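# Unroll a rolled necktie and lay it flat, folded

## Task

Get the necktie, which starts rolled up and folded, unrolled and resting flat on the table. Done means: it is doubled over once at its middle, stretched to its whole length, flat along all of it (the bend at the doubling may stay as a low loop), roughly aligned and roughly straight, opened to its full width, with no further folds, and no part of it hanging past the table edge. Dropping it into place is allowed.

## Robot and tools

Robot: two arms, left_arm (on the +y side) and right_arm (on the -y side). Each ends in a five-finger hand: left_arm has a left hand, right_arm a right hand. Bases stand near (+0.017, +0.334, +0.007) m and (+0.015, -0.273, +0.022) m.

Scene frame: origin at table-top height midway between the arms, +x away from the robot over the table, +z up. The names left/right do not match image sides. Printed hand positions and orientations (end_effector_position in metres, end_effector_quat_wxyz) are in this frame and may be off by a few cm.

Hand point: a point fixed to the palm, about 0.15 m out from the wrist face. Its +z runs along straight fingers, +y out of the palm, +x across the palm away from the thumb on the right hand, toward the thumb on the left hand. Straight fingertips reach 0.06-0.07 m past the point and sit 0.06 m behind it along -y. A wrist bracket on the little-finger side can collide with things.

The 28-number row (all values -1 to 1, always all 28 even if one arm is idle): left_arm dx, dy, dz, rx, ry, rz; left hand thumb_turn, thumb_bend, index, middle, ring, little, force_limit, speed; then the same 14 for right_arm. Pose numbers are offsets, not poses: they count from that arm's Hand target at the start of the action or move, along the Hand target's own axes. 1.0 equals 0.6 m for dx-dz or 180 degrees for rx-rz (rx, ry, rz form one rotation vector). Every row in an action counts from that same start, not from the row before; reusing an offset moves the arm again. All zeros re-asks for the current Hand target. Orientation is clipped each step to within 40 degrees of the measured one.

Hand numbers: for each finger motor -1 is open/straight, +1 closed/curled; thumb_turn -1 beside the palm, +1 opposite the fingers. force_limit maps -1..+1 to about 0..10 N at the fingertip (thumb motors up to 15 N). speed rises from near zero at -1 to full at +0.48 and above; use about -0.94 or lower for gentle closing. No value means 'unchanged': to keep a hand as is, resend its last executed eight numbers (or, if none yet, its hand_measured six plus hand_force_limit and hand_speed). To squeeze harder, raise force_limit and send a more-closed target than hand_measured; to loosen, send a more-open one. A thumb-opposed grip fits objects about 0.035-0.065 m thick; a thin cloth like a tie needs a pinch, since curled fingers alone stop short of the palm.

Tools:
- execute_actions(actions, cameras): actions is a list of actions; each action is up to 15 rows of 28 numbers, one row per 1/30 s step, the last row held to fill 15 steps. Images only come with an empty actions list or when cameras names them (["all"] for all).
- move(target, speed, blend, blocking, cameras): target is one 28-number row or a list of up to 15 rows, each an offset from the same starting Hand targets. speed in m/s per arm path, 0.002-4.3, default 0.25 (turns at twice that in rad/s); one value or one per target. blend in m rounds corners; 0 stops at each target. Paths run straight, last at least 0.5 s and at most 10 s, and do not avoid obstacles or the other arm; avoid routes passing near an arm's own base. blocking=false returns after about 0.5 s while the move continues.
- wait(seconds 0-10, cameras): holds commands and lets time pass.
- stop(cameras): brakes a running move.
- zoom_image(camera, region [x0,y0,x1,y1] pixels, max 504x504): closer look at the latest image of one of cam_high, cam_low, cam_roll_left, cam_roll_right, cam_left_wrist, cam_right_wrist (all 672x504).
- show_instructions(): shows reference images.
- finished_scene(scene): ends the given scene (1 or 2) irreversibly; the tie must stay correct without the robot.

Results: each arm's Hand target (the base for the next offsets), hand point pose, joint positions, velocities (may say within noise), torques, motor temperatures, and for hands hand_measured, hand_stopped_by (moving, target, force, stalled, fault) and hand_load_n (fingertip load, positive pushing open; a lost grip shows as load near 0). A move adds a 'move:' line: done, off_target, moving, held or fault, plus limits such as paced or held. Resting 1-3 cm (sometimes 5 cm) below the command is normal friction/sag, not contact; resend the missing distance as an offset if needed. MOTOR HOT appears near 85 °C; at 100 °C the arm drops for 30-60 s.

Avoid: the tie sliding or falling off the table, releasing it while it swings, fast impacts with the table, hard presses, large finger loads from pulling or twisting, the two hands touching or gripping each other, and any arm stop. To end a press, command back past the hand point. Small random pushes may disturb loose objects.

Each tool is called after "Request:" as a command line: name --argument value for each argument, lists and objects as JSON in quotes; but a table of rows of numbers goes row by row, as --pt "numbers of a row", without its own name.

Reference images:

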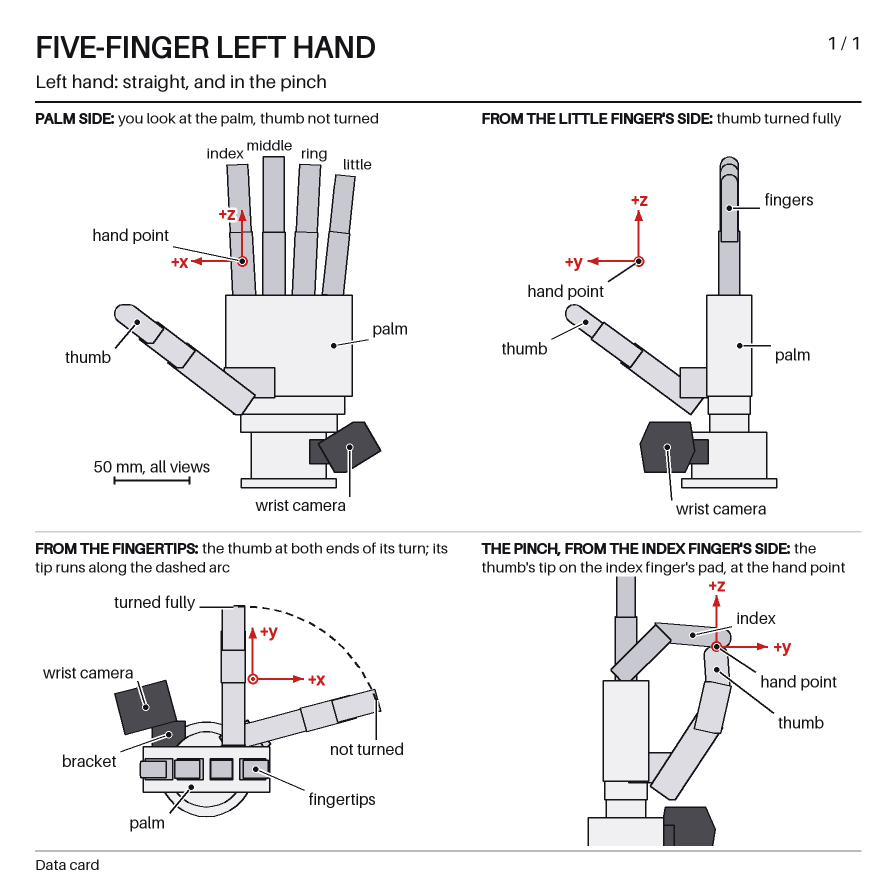

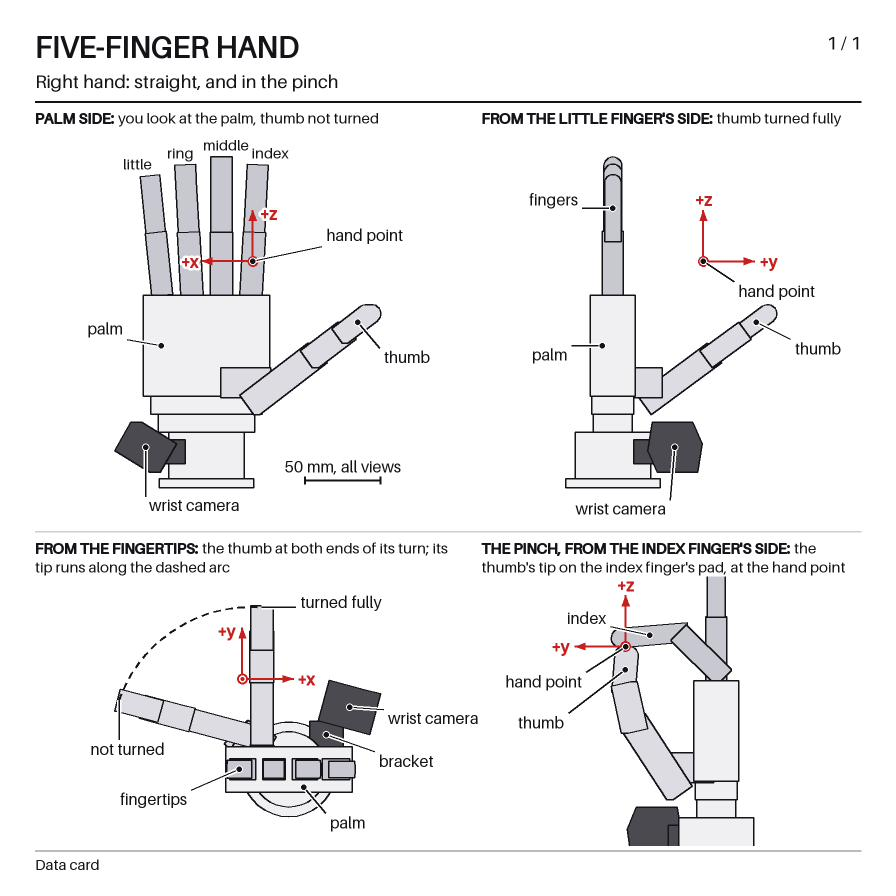

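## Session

Request:
execute_actions --actions '[]'

Scene clock: 0.00 s.
left_arm: end_effector_position=(+0.9631, +0.2341, +0.1870) hand_measured=(-1.000, -1.000, -1.000, -1.000, -1.000, -1.000) hand_load_n=(+0.0, +0.0, +0.0, -0.5, +0.0, +0.0) hand_stopped_by=(target, target, target, target, target, target) hand_force_limit=0.00 hand_speed=-0.80 end_effector_quat_wxyz=(-0.303, +0.674, -0.407, +0.537) | right_arm: end_effector_position=(+0.8589, -0.1475, +0.1508) hand_measured=(-1.000, -1.000, -1.000, -1.000, -1.000, -1.000) hand_load_n=(+0.0, +0.0, +0.0, +0.0, +0.0, +0.0) hand_stopped_by=(target, target, target, target, target, target) hand_force_limit=0.00 hand_speed=-0.80 end_effector_quat_wxyz=(-0.536, +0.684, -0.207, +0.451)
Joint positions: left_arm=[-0.053 2.301 2.072 -0.014 -0.019 -0.519] | right_arm=[0.043 2.162 1.594 0.544 -0.553 -0.418]
Joint velocities: within noise
Joint torques (N m): no reading
Motor temperatures (°C): left_arm=[26 34 29 23 24 24] | right_arm=[24 31 22 24 22 22]
Heat: left arm: hottest shoulder 34 °C; right arm: hottest shoulder 31 °C.
Hand target: left_arm +0.9680, +0.2338, +0.1865; -0.304, +0.672, -0.405, +0.540 | right_arm +0.8648, -0.1474, +0.1593; -0.538, +0.679, -0.201, +0.457
camera_calibration:
cam_left_wrist: T_world_to_cam=[[0.256032, 0.206756, 0.944298, -0.466476], [-0.481242, -0.819939, 0.310009, 0.59646], [0.838364, -0.533808, -0.110431, -0.547447], [0, 0, 0, 1]] pos_world=[0.865434, 0.293276, 0.195129]
cam_right_wrist: T_world_to_cam=[[0.363309, -0.50989, -0.779756, -0.266387], [-0.810102, 0.24048, -0.5347, 0.805201], [0.460154, 0.825943, -0.325694, -0.107024], [0, 0, 0, 1]] pos_world=[0.798323, -0.241068, 0.187967]

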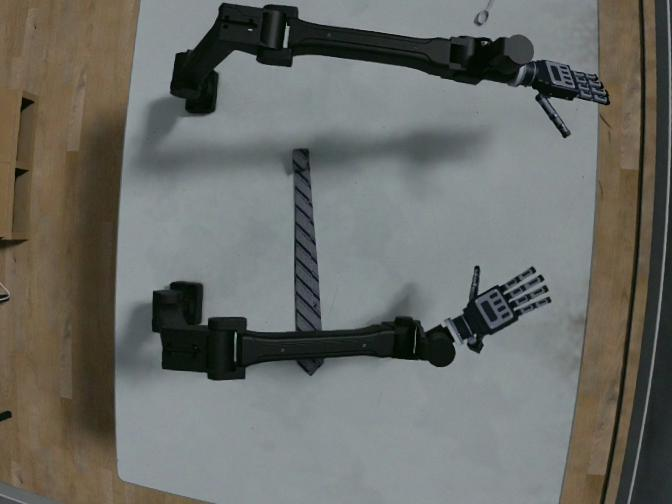

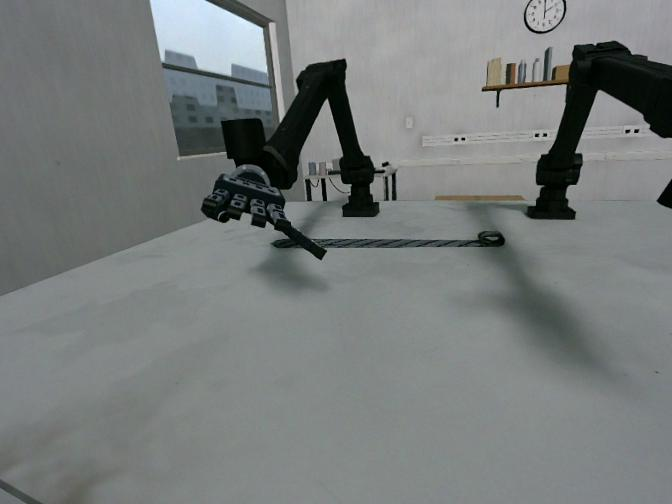

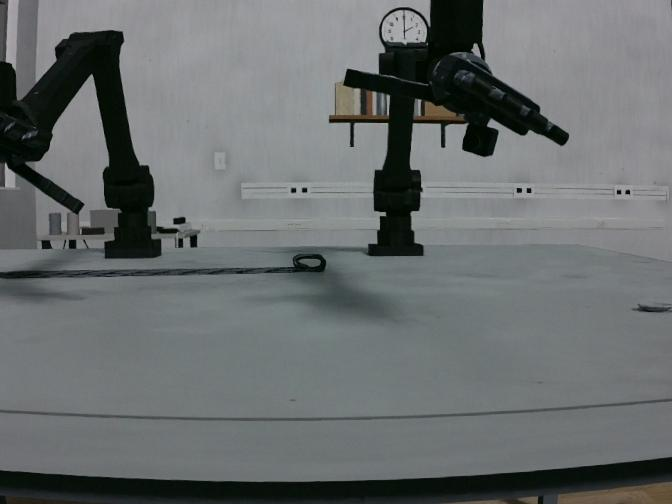

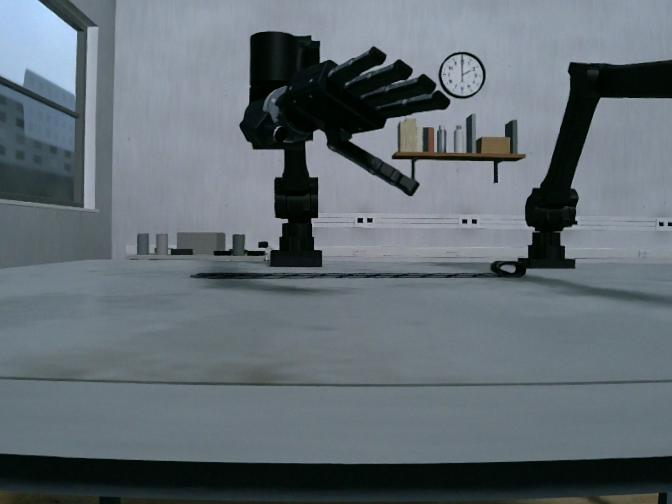

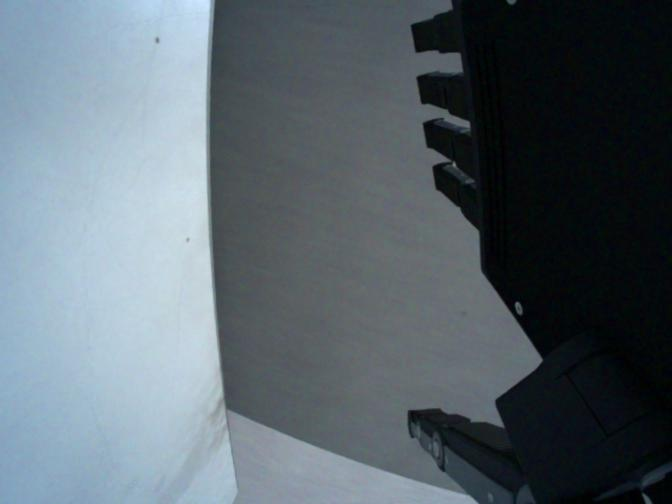

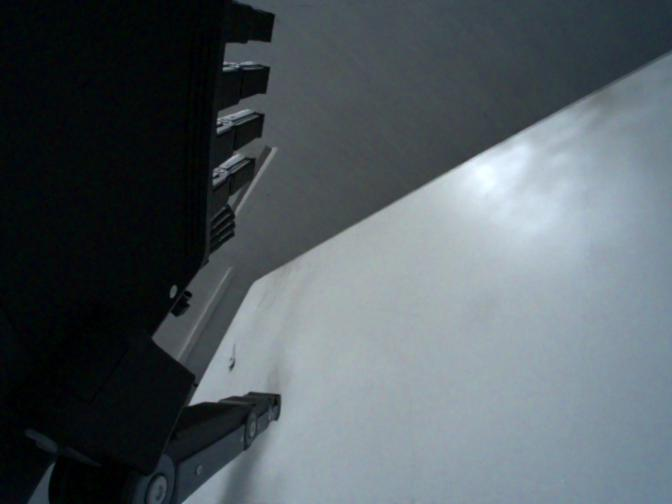

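Request:
zoom_image --camera "cam_roll_left" --region '[250, 230, 370, 290]'

Request:
zoom_image --camera "cam_roll_right" --region '[450, 230, 570, 290]'

Request:
zoom_image --camera "cam_low" --region '[440, 210, 540, 265]'

Request:
zoom_image --camera "cam_high" --region '[260, 140, 360, 215]'

Scaled by 4.200 from the camera's 672x504 image, which has a finer 960x720 frame.

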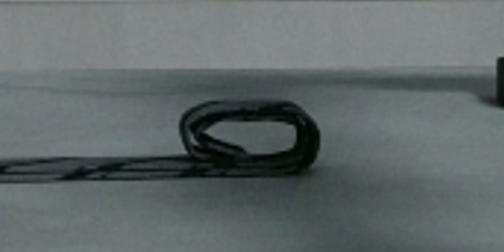

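Scaled by 4.200 from the camera's 672x504 image, which has a finer 960x720 frame.

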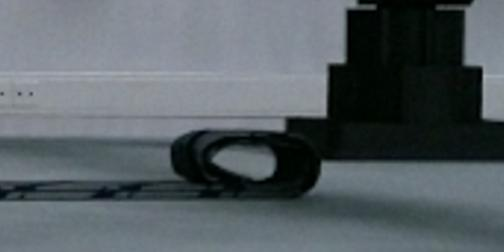

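Scaled by 5.040 from the camera's 672x504 image, which has a finer 960x720 frame.

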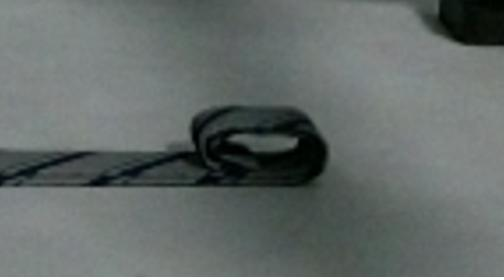

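Scaled by 5.040 from the camera's 672x504 image, which has a finer 960x720 frame.

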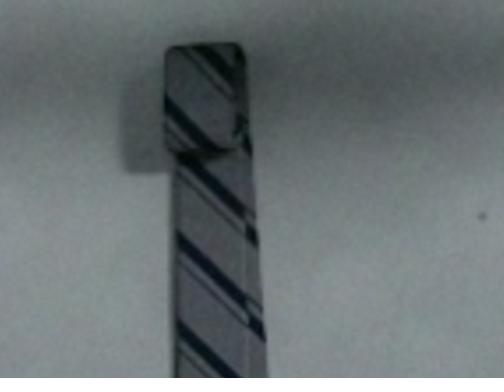

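Request:
move --target '[0.345,0.343,-0.997,-0.218,-0.387,-0.291,-1,-1,-1,-1,-1,-1,0,-0.8,0,0,0,0,0,0,-1,-1,-1,-1,-1,-1,0,-0.8]' --cameras '["cam_high","cam_low","cam_roll_left"]'

Scene clock: 21.70 s.
left_arm: end_effector_position=(+0.3698, -0.0310, +0.2535) hand_measured=(-1.000, -1.000, -1.000, -1.000, -1.000, -1.000) hand_load_n=(+0.0, +0.0, +0.0, +0.0, +0.0, +0.0) hand_stopped_by=(target, target, target, target, target, target) hand_force_limit=0.00 hand_speed=-0.80 end_effector_quat_wxyz=(+0.030, +0.995, -0.091, -0.014) | right_arm: end_effector_position=(+0.8589, -0.1475, +0.1508) hand_measured=(-1.000, -1.000, -1.000, -1.000, -1.000, -1.000) hand_load_n=(+0.0, +0.0, +0.0, +0.0, +0.0, +0.0) hand_stopped_by=(target, target, target, target, target, target) hand_force_limit=0.00 hand_speed=-0.80 end_effector_quat_wxyz=(-0.536, +0.684, -0.207, +0.451)
Joint positions: left_arm=[-0.708 1.501 1.496 -1.555 0.066 -2.094] | right_arm=[0.043 2.162 1.594 0.544 -0.553 -0.418]
Joint torques (N m): left_arm=[-0.56 -13.1 6.65 -0.38 0.11 -0.03] | right_arm=[1.14 -19.08 8.81 2.4 0.02 -0.08]
Heat: left arm: hottest shoulder 37 °C; right arm: hottest shoulder 33 °C.
Hand target: left_arm +0.3601, -0.0299, +0.2501; +0.000, +1.000, +0.001, +0.000 | right_arm +0.8648, -0.1474, +0.1593; -0.538, +0.679, -0.201, +0.457
Off the commanded pose: left_arm 0.010 m, 11 deg | right_arm 0.010 m, 1 deg.
joint sent to its limit (left arm) — joint 6 (wrist roll), lower limit. The joint targets are off in orientation, not in position.
move: off_target (left_arm)
Images, in order (width x height): cam_high 672x504, cam_low 672x504, cam_roll_left 672x504.

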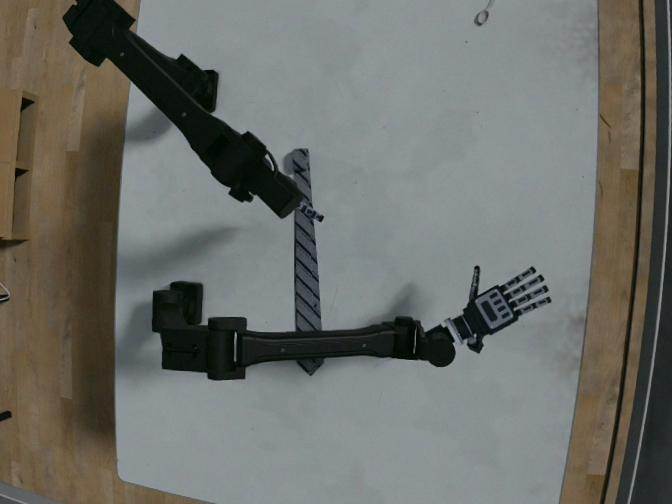

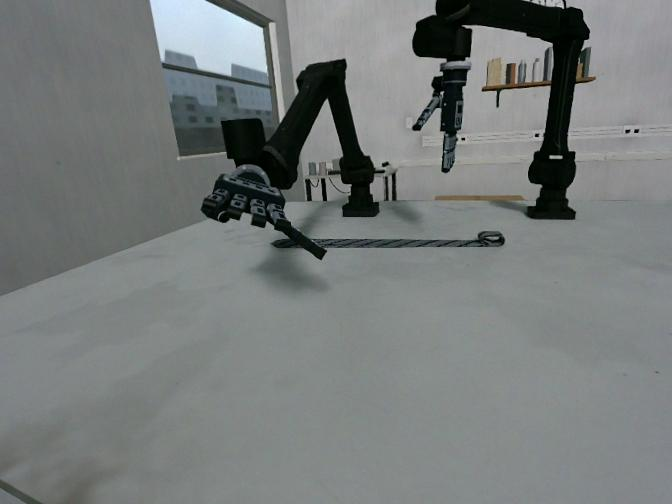

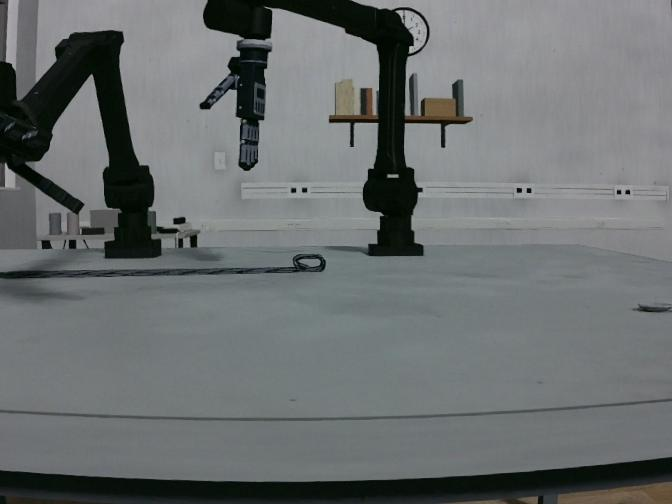

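Request:
move --pt "-0.01 0 0.277 0 0 0 -1 -1 -1 -1 -1 -1 0 -0.8 0 0 0 0 0 0 -1 -1 -1 -1 -1 -1 0 -0.8" --pt "-0.03 -0.25 0.277 0 0 0 -1 -1 -1 -1 -1 -1 0 -0.8 0 0 0 0 0 0 -1 -1 -1 -1 -1 -1 0 -0.8" --speed '[0.2,0.1]' --cameras '["cam_high","cam_low","cam_roll_left"]'

Request:
zoom_image --camera "cam_roll_left" --region '[270, 190, 390, 290]'

Request:
zoom_image --camera "cam_low" --region '[440, 180, 560, 265]'

Scene clock: 31.20 s.
left_arm: end_effector_position=(+0.3442, +0.1138, +0.0870) hand_measured=(-1.000, -1.000, -1.000, -1.000, -1.000, -1.000) hand_load_n=(+0.0, -0.5, +0.0, +0.0, +0.0, +0.0) hand_stopped_by=(target, target, target, target, target, target) hand_force_limit=0.00 hand_speed=-0.80 end_effector_quat_wxyz=(+0.001, +1.000, +0.001, +0.000) | right_arm: end_effector_position=(+0.8589, -0.1475, +0.1508) hand_measured=(-1.000, -1.000, -1.000, -1.000, -1.000, -1.000) hand_load_n=(+0.0, +0.0, +0.0, +0.0, +0.0, +0.0) hand_stopped_by=(target, target, target, target, target, target) hand_force_limit=0.00 hand_speed=-0.80 end_effector_quat_wxyz=(-0.536, +0.684, -0.207, +0.451)
Joint positions: left_arm=[-0.497 1.316 0.867 -1.12 0.001 -2.065] | right_arm=[0.043 2.162 1.594 0.544 -0.553 -0.418]
Joint torques (N m): left_arm=[1.2 -8.88 5.85 0.34 -0.07 0.21] | right_arm=[1.08 -19.08 8.83 2.41 0.02 -0.08]
Heat: left arm: hottest shoulder 37 °C; right arm: hottest shoulder 33 °C.
Hand target: left_arm +0.3420, +0.1201, +0.0837; +0.000, +1.000, +0.001, +0.000 | right_arm +0.8648, -0.1474, +0.1593; -0.538, +0.679, -0.201, +0.457
Off the commanded pose: left_arm 0.007 m, 0 deg | right_arm 0.010 m, 1 deg.
move: done
Images, in order (width x height): cam_high 672x504, cam_low 672x504, cam_roll_left 672x504.

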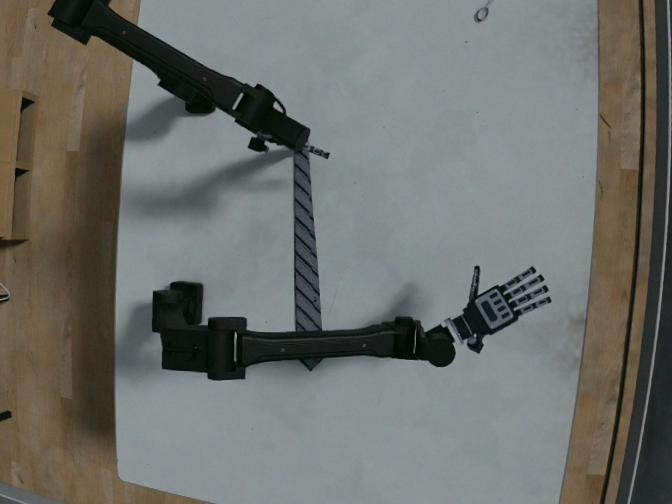

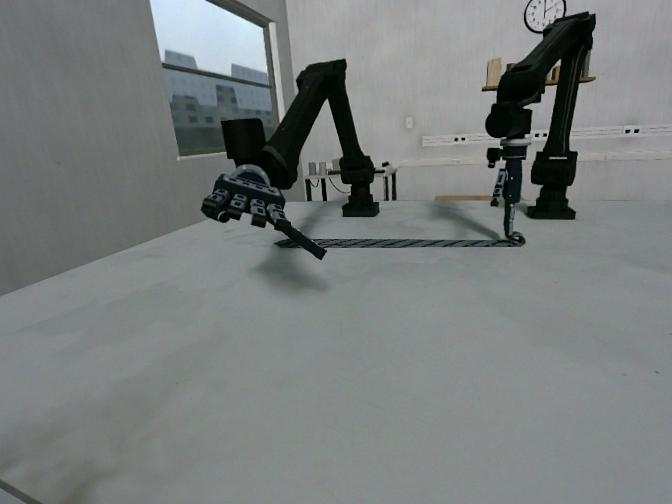

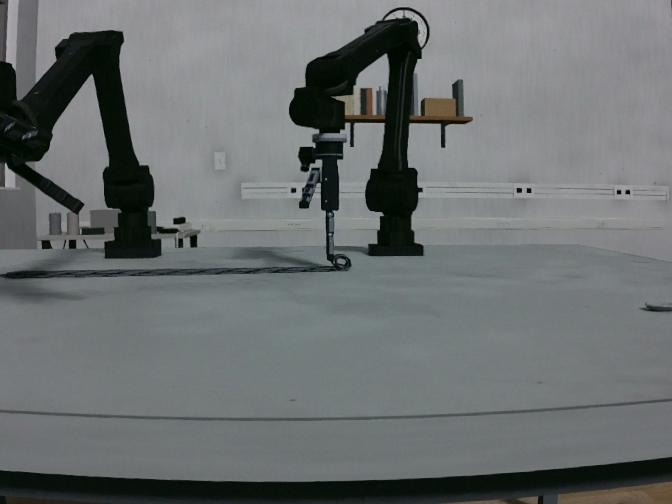

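Scaled by 4.200 from the camera's 672x504 image, which has a finer 960x720 frame.

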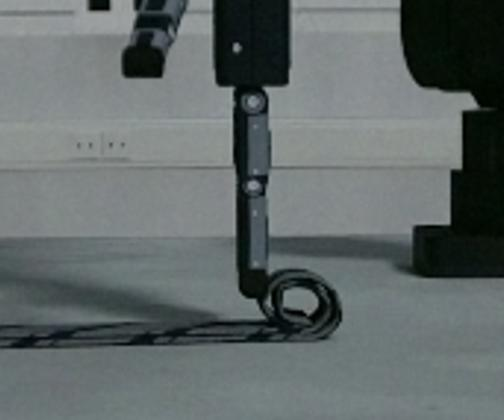

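Scaled by 4.200 from the camera's 672x504 image, which has a finer 960x720 frame.

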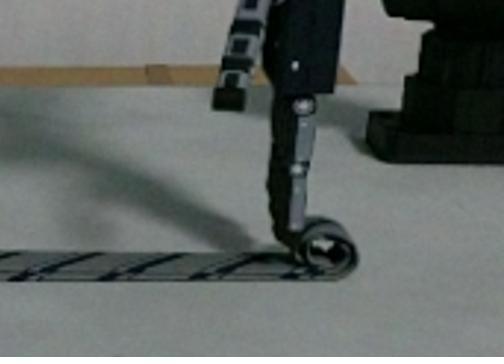

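Rolling well. Continue; tip x fine.

Request:
move --target '[-0.01,-0.17,0,0,0,0,-1,-1,-1,-1,-1,-1,0,-0.8,0,0,0,0,0,0,-1,-1,-1,-1,-1,-1,0,-0.8]' --speed 0.1 --cameras '["cam_high","cam_low","cam_roll_left"]'

Request:
zoom_image --camera "cam_roll_left" --region '[310, 190, 430, 290]'

Request:
zoom_image --camera "cam_low" --region '[460, 180, 580, 265]'

Scene clock: 35.87 s.
left_arm: end_effector_position=(+0.3450, +0.2167, +0.0879) hand_measured=(-1.000, -1.000, -1.000, -1.000, -1.000, -1.000) hand_load_n=(+0.0, +0.0, +0.0, +0.0, +0.0, +0.0) hand_stopped_by=(target, target, target, target, target, target) hand_force_limit=0.00 hand_speed=-0.80 end_effector_quat_wxyz=(+0.002, +1.000, +0.001, +0.008) | right_arm: end_effector_position=(+0.8589, -0.1475, +0.1508) hand_measured=(-1.000, -1.000, -1.000, -1.000, -1.000, -1.000) hand_load_n=(-0.5, +0.0, +0.0, -0.5, +0.0, +0.0) hand_stopped_by=(target, target, target, target, target, target) hand_force_limit=0.00 hand_speed=-0.80 end_effector_quat_wxyz=(-0.536, +0.684, -0.207, +0.451)
Joint positions: left_arm=[-0.192 1.208 0.775 -1.12 0.001 -1.761] | right_arm=[0.043 2.162 1.594 0.544 -0.553 -0.418]
Joint torques (N m): left_arm=[1.03 -7.36 5.81 -0.4 -0.03 0.2] | right_arm=[1.14 -19.08 8.83 2.4 0.02 -0.08]
Heat: left arm: hottest shoulder 37 °C; right arm: hottest shoulder 33 °C.
Hand target: left_arm +0.3359, +0.2220, +0.0837; +0.000, +1.000, +0.000, +0.000 | right_arm +0.8648, -0.1474, +0.1593; -0.538, +0.679, -0.201, +0.457
Off the commanded pose: left_arm 0.011 m, 1 deg | right_arm 0.010 m, 1 deg.
move: off_target (left_arm)
Images, in order (width x height): cam_high 672x504, cam_low 672x504, cam_roll_left 672x504.

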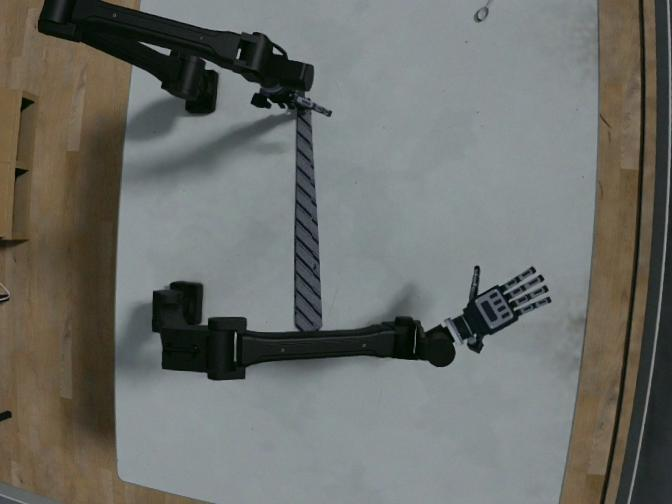

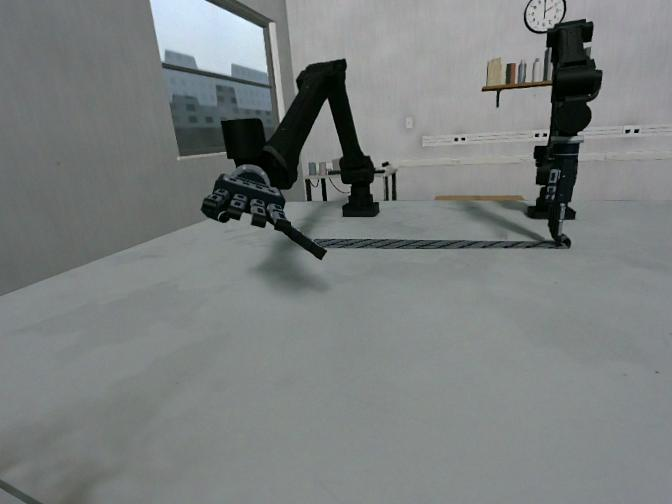

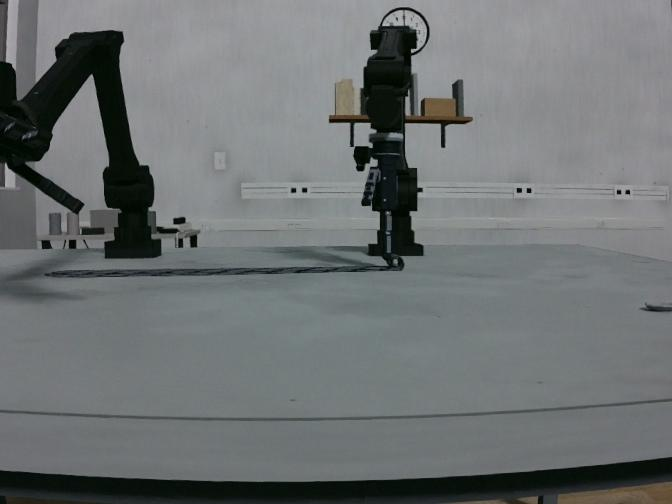

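Scaled by 4.200 from the camera's 672x504 image, which has a finer 960x720 frame.

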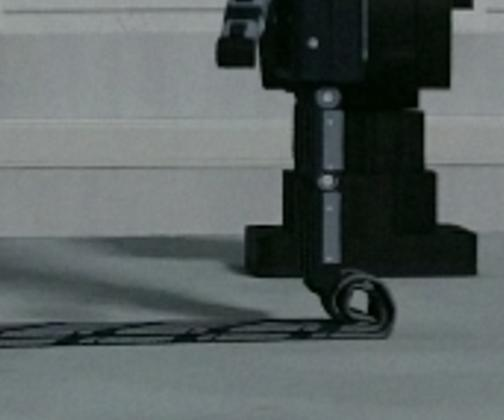

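Scaled by 4.200 from the camera's 672x504 image, which has a finer 960x720 frame.

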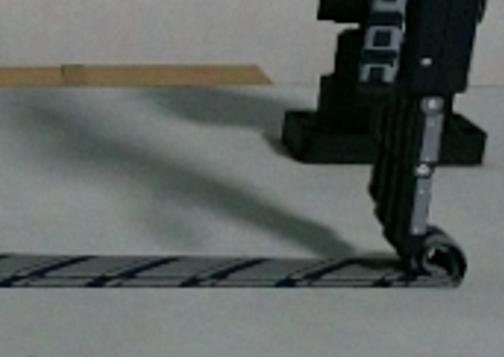

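Request:
move --target '[0,0.04,-0.07,0,0,0,-1,-1,-1,-1,-1,-1,0,-0.8,0,0,0,0,0,0,-1,-1,-1,-1,-1,-1,0,-0.8]' --speed 0.1 --cameras '["cam_roll_left","cam_low"]'

Request:
zoom_image --camera "cam_roll_left" --region '[310, 190, 430, 290]'

Scene clock: 47.37 s.
left_arm: end_effector_position=(+0.3205, +0.2058, +0.1044) hand_measured=(-1.000, -1.000, -1.000, -1.000, -1.000, -1.000) hand_load_n=(+0.0, +0.0, +0.0, +0.0, +0.0, +0.0) hand_stopped_by=(target, target, target, target, target, target) hand_force_limit=0.00 hand_speed=-0.80 end_effector_quat_wxyz=(-0.005, +1.000, +0.000, -0.022) | right_arm: end_effector_position=(+0.8589, -0.1475, +0.1508) hand_measured=(-1.000, -1.000, -1.000, -1.000, -1.000, -1.000) hand_load_n=(-0.5, +0.0, +0.0, +0.0, +0.0, +0.0) hand_stopped_by=(target, target, target, target, target, target) hand_force_limit=0.00 hand_speed=-0.80 end_effector_quat_wxyz=(-0.536, +0.684, -0.207, +0.451)
Joint positions: left_arm=[-0.246 1.171 0.8 -1.245 0.001 -1.813] | right_arm=[0.043 2.162 1.594 0.544 -0.553 -0.418]
Joint torques (N m): left_arm=[-0.79 -6.83 10.67 -0.61 -0.01 -0.03] | right_arm=[1.08 -19.02 8.83 2.41 0.02 -0.08]
Heat: left arm: hottest shoulder 36 °C; right arm: hottest shoulder 34 °C.
Hand target: left_arm +0.3360, +0.1980, +0.1257; +0.000, +1.000, +0.000, +0.000 | right_arm +0.8648, -0.1474, +0.1593; -0.538, +0.679, -0.201, +0.457
Off the commanded pose: left_arm 0.027 m, 3 deg | right_arm 0.010 m, 1 deg.
move: off_target (left_arm)
Images, in order (width x height): cam_low 672x504, cam_roll_left 672x504.

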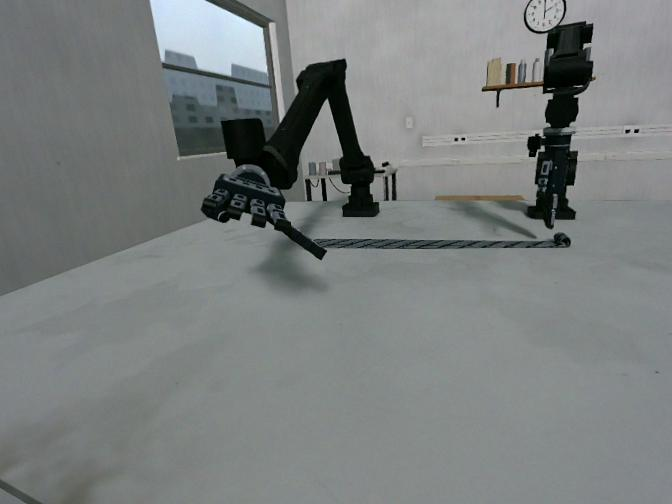

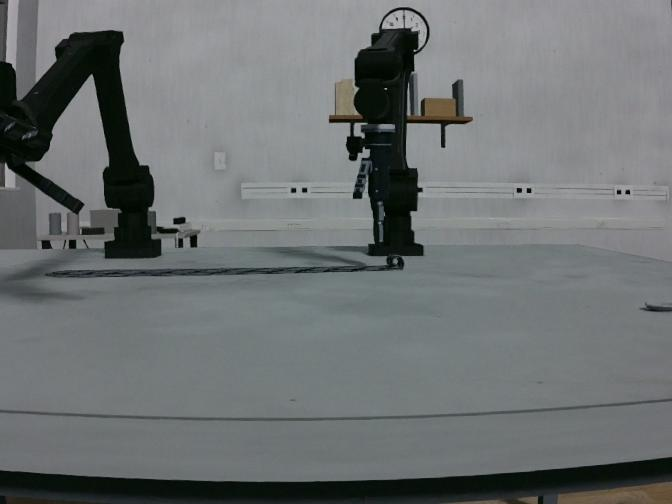

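Scaled by 4.200 from the camera's 672x504 image, which has a finer 960x720 frame.

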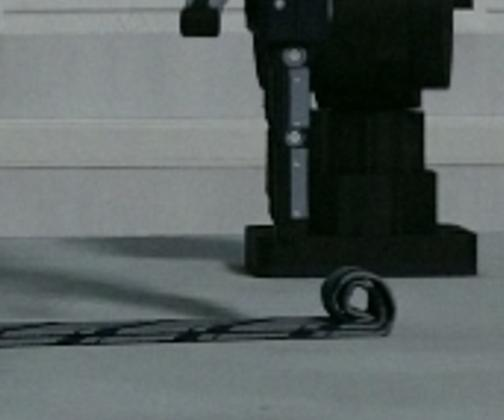

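Request:
move --pt "0.027 -0.03 0 0 0 0 -1 -1 -1 -1 -1 -1 0 -0.8 0 0 0 0 0 0 -1 -1 -1 -1 -1 -1 0 -0.8" --pt "0.027 -0.03 0.07 0 0 0 -1 -1 -1 -1 -1 -1 0 -0.8 0 0 0 0 0 0 -1 -1 -1 -1 -1 -1 0 -0.8" --pt "0.027 -0.17 0.072 0 0 0 -1 -1 -1 -1 -1 -1 0 -0.8 0 0 0 0 0 0 -1 -1 -1 -1 -1 -1 0 -0.8" --speed 0.1 --cameras '["cam_roll_left","cam_low","cam_high"]'

Request:
zoom_image --camera "cam_roll_left" --region '[350, 190, 470, 290]'

Request:
zoom_image --camera "cam_low" --region '[480, 180, 620, 265]'

Scene clock: 59.07 s.
left_arm: end_effector_position=(+0.3561, +0.2973, +0.0902) hand_measured=(-1.000, -1.000, -1.000, -1.000, -1.000, -1.000) hand_load_n=(+0.5, +0.0, +0.0, +0.0, +0.0, +0.0) hand_stopped_by=(target, target, target, target, target, target) hand_force_limit=0.00 hand_speed=-0.80 end_effector_quat_wxyz=(-0.001, +1.000, +0.002, +0.006) | right_arm: end_effector_position=(+0.8589, -0.1475, +0.1508) hand_measured=(-1.000, -1.000, -1.000, -1.000, -1.000, -1.000) hand_load_n=(+0.0, +0.0, +0.0, +0.0, +0.0, +0.0) hand_stopped_by=(target, target, target, target, target, target) hand_force_limit=0.00 hand_speed=-0.80 end_effector_quat_wxyz=(-0.536, +0.684, -0.207, +0.451)
Joint positions: left_arm=[0.073 1.227 0.798 -1.13 0 -1.497] | right_arm=[0.043 2.162 1.594 0.544 -0.553 -0.418]
Joint torques (N m): left_arm=[0.97 -6.12 6.12 0.49 0.02 0.2] | right_arm=[1.08 -19.14 8.84 2.41 0.03 -0.08]
Motor temperatures (°C): left_arm=[26 36 34 23 23 23] | right_arm=[24 34 25 24 22 22]
Heat: left arm: hottest shoulder 36 °C; right arm: hottest shoulder 34 °C.
Hand target: left_arm +0.3521, +0.3000, +0.0825; +0.000, +1.000, +0.000, +0.000 | right_arm +0.8648, -0.1474, +0.1593; -0.538, +0.679, -0.201, +0.457
Off the commanded pose: left_arm 0.009 m, 1 deg | right_arm 0.010 m, 1 deg.
move: done
Images, in order (width x height): cam_high 672x504, cam_low 672x504, cam_roll_left 672x504.

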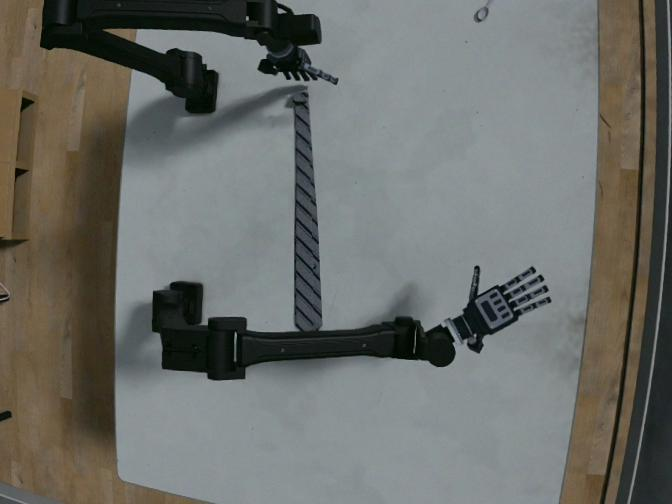

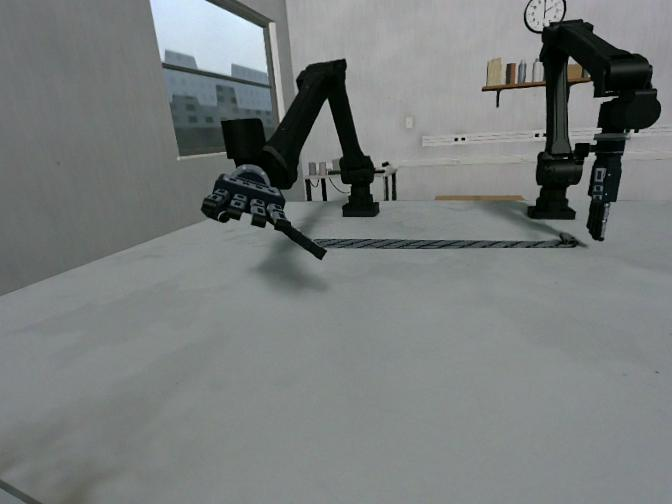

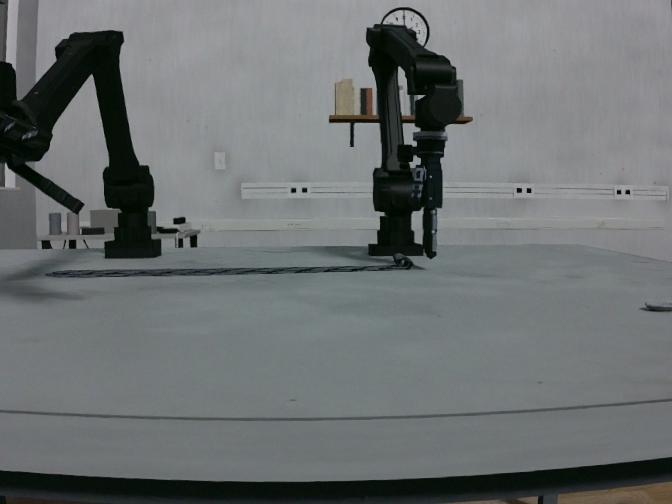

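Scaled by 4.200 from the camera's 672x504 image, which has a finer 960x720 frame.

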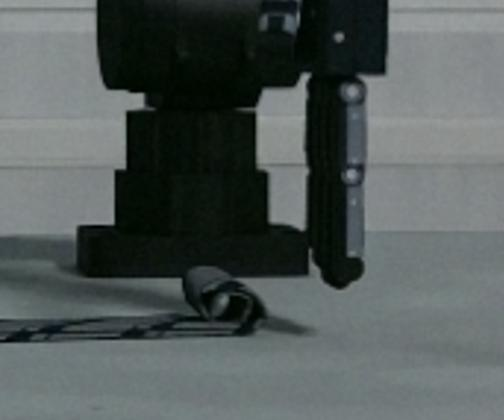

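Scaled by 3.600 from the camera's 672x504 image, which has a finer 960x720 frame.

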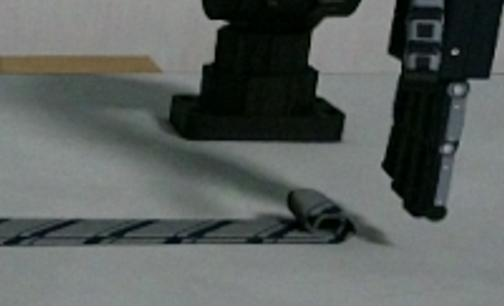

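Request:
zoom_image --camera "cam_high" --region '[265, 70, 345, 130]'

Scaled by 6.300 from the camera's 672x504 image, which has a finer 960x720 frame.

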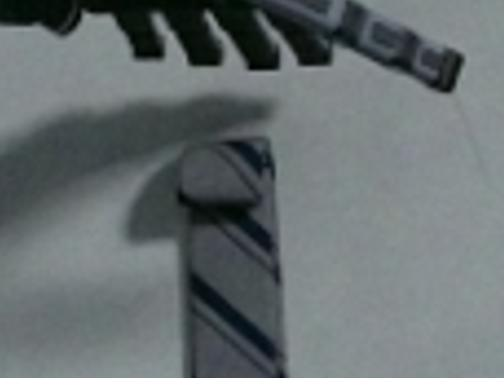

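Request:
move --pt "-0.005 0 -0.1 0 0 0 -1 -1 -1 -1 -1 -1 0 -0.8 0 0 0 0 0 0 -1 -1 -1 -1 -1 -1 0 -0.8" --pt "-0.005 0.135 -0.1 0 0 0 -1 -1 -1 -1 -1 -1 0 -0.8 0 0 0 0 0 0 -1 -1 -1 -1 -1 -1 0 -0.8" --pt "-0.005 0.135 0.006 0 0 0 -1 -1 -1 -1 -1 -1 0 -0.8 0 0 0 0 0 0 -1 -1 -1 -1 -1 -1 0 -0.8" --pt "-0.005 -0.03 0.006 0 0 0 -1 -1 -1 -1 -1 -1 0 -0.8 0 0 0 0 0 0 -1 -1 -1 -1 -1 -1 0 -0.8" --speed '[0.15,0.15,0.1,0.1]' --cameras '["cam_roll_left","cam_low","cam_high"]'

Request:
zoom_image --camera "cam_roll_left" --region '[350, 190, 470, 290]'

Request:
zoom_image --camera "cam_low" --region '[480, 180, 620, 265]'

Request:
zoom_image --camera "cam_high" --region '[265, 60, 345, 120]'

Scene clock: 75.77 s.
left_arm: end_effector_position=(+0.3516, +0.3155, +0.0856) hand_measured=(-1.000, -1.000, -1.000, -1.000, -1.000, -1.000) hand_load_n=(+0.0, +0.0, +0.0, +0.0, +0.0, +0.0) hand_stopped_by=(target, target, target, target, target, target) hand_force_limit=0.00 hand_speed=-0.80 end_effector_quat_wxyz=(-0.001, +1.000, +0.002, +0.005) | right_arm: end_effector_position=(+0.8589, -0.1475, +0.1508) hand_measured=(-1.000, -1.000, -1.000, -1.000, -1.000, -1.000) hand_load_n=(+0.0, +0.0, +0.0, +0.0, +0.0, +0.0) hand_stopped_by=(target, target, target, target, target, target) hand_force_limit=0.00 hand_speed=-0.80 end_effector_quat_wxyz=(-0.536, +0.684, -0.207, +0.451)
Joint positions: left_arm=[0.134 1.227 0.785 -1.118 0 -1.437] | right_arm=[0.043 2.162 1.594 0.544 -0.553 -0.418]
Joint torques (N m): left_arm=[1.03 -5.89 6.41 0.44 0.01 0.22] | right_arm=[1.14 -19.02 8.83 2.41 0.03 -0.09]
Heat: left arm: hottest shoulder 35 °C; right arm: hottest shoulder 35 °C.
Hand target: left_arm +0.3492, +0.3180, +0.0789; +0.000, +1.000, +0.001, +0.000 | right_arm +0.8648, -0.1474, +0.1593; -0.538, +0.679, -0.201, +0.457
Off the commanded pose: left_arm 0.008 m, 1 deg | right_arm 0.010 m, 1 deg.
move: done
Images, in order (width x height): cam_high 672x504, cam_low 672x504, cam_roll_left 672x504.

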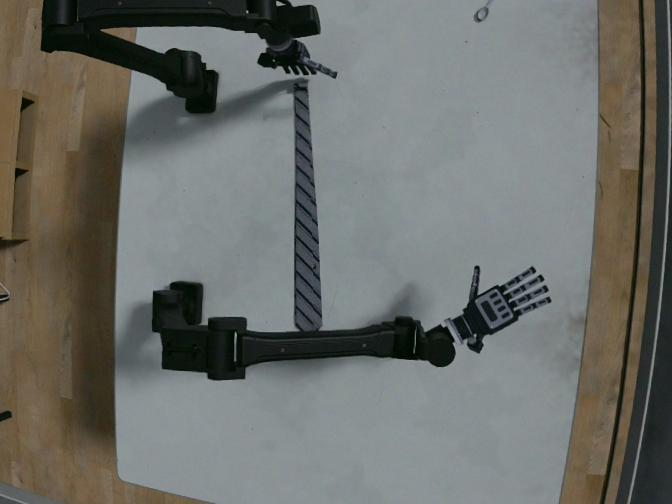

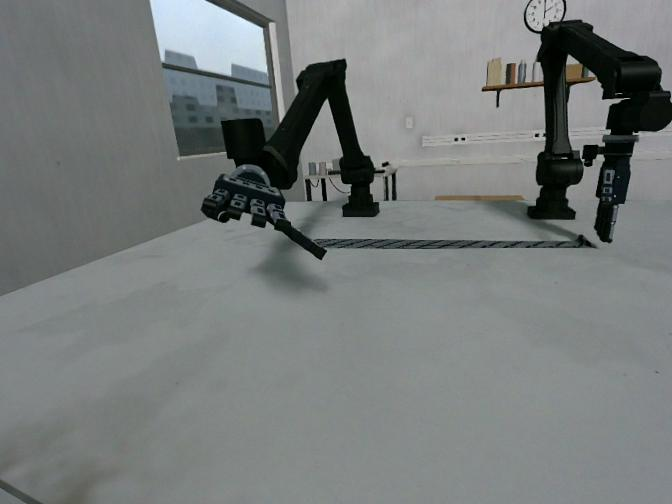

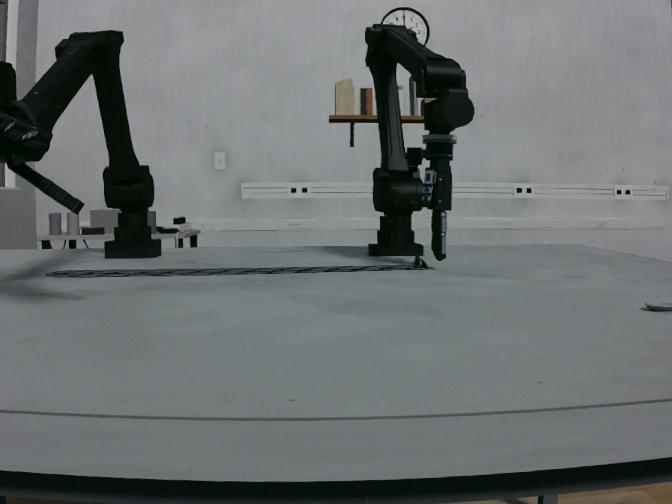

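Scaled by 4.200 from the camera's 672x504 image, which has a finer 960x720 frame.

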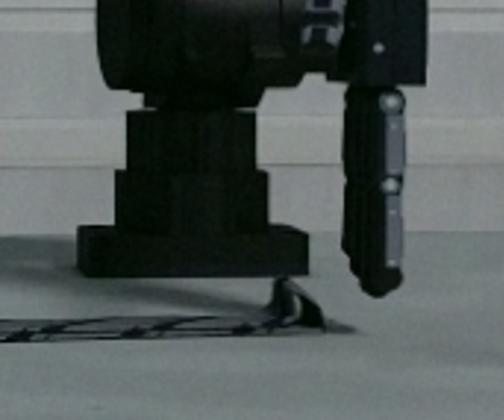

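Scaled by 3.600 from the camera's 672x504 image, which has a finer 960x720 frame.

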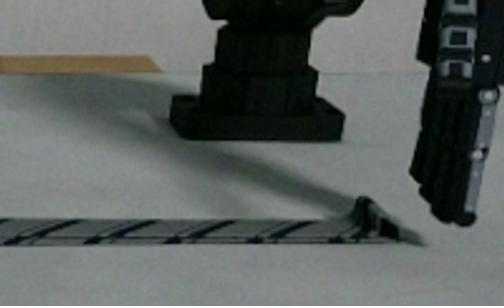

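Scaled by 6.300 from the camera's 672x504 image, which has a finer 960x720 frame.

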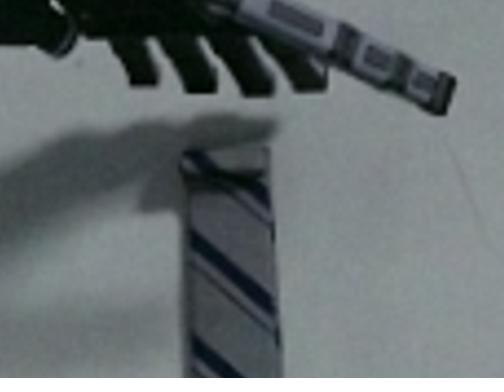

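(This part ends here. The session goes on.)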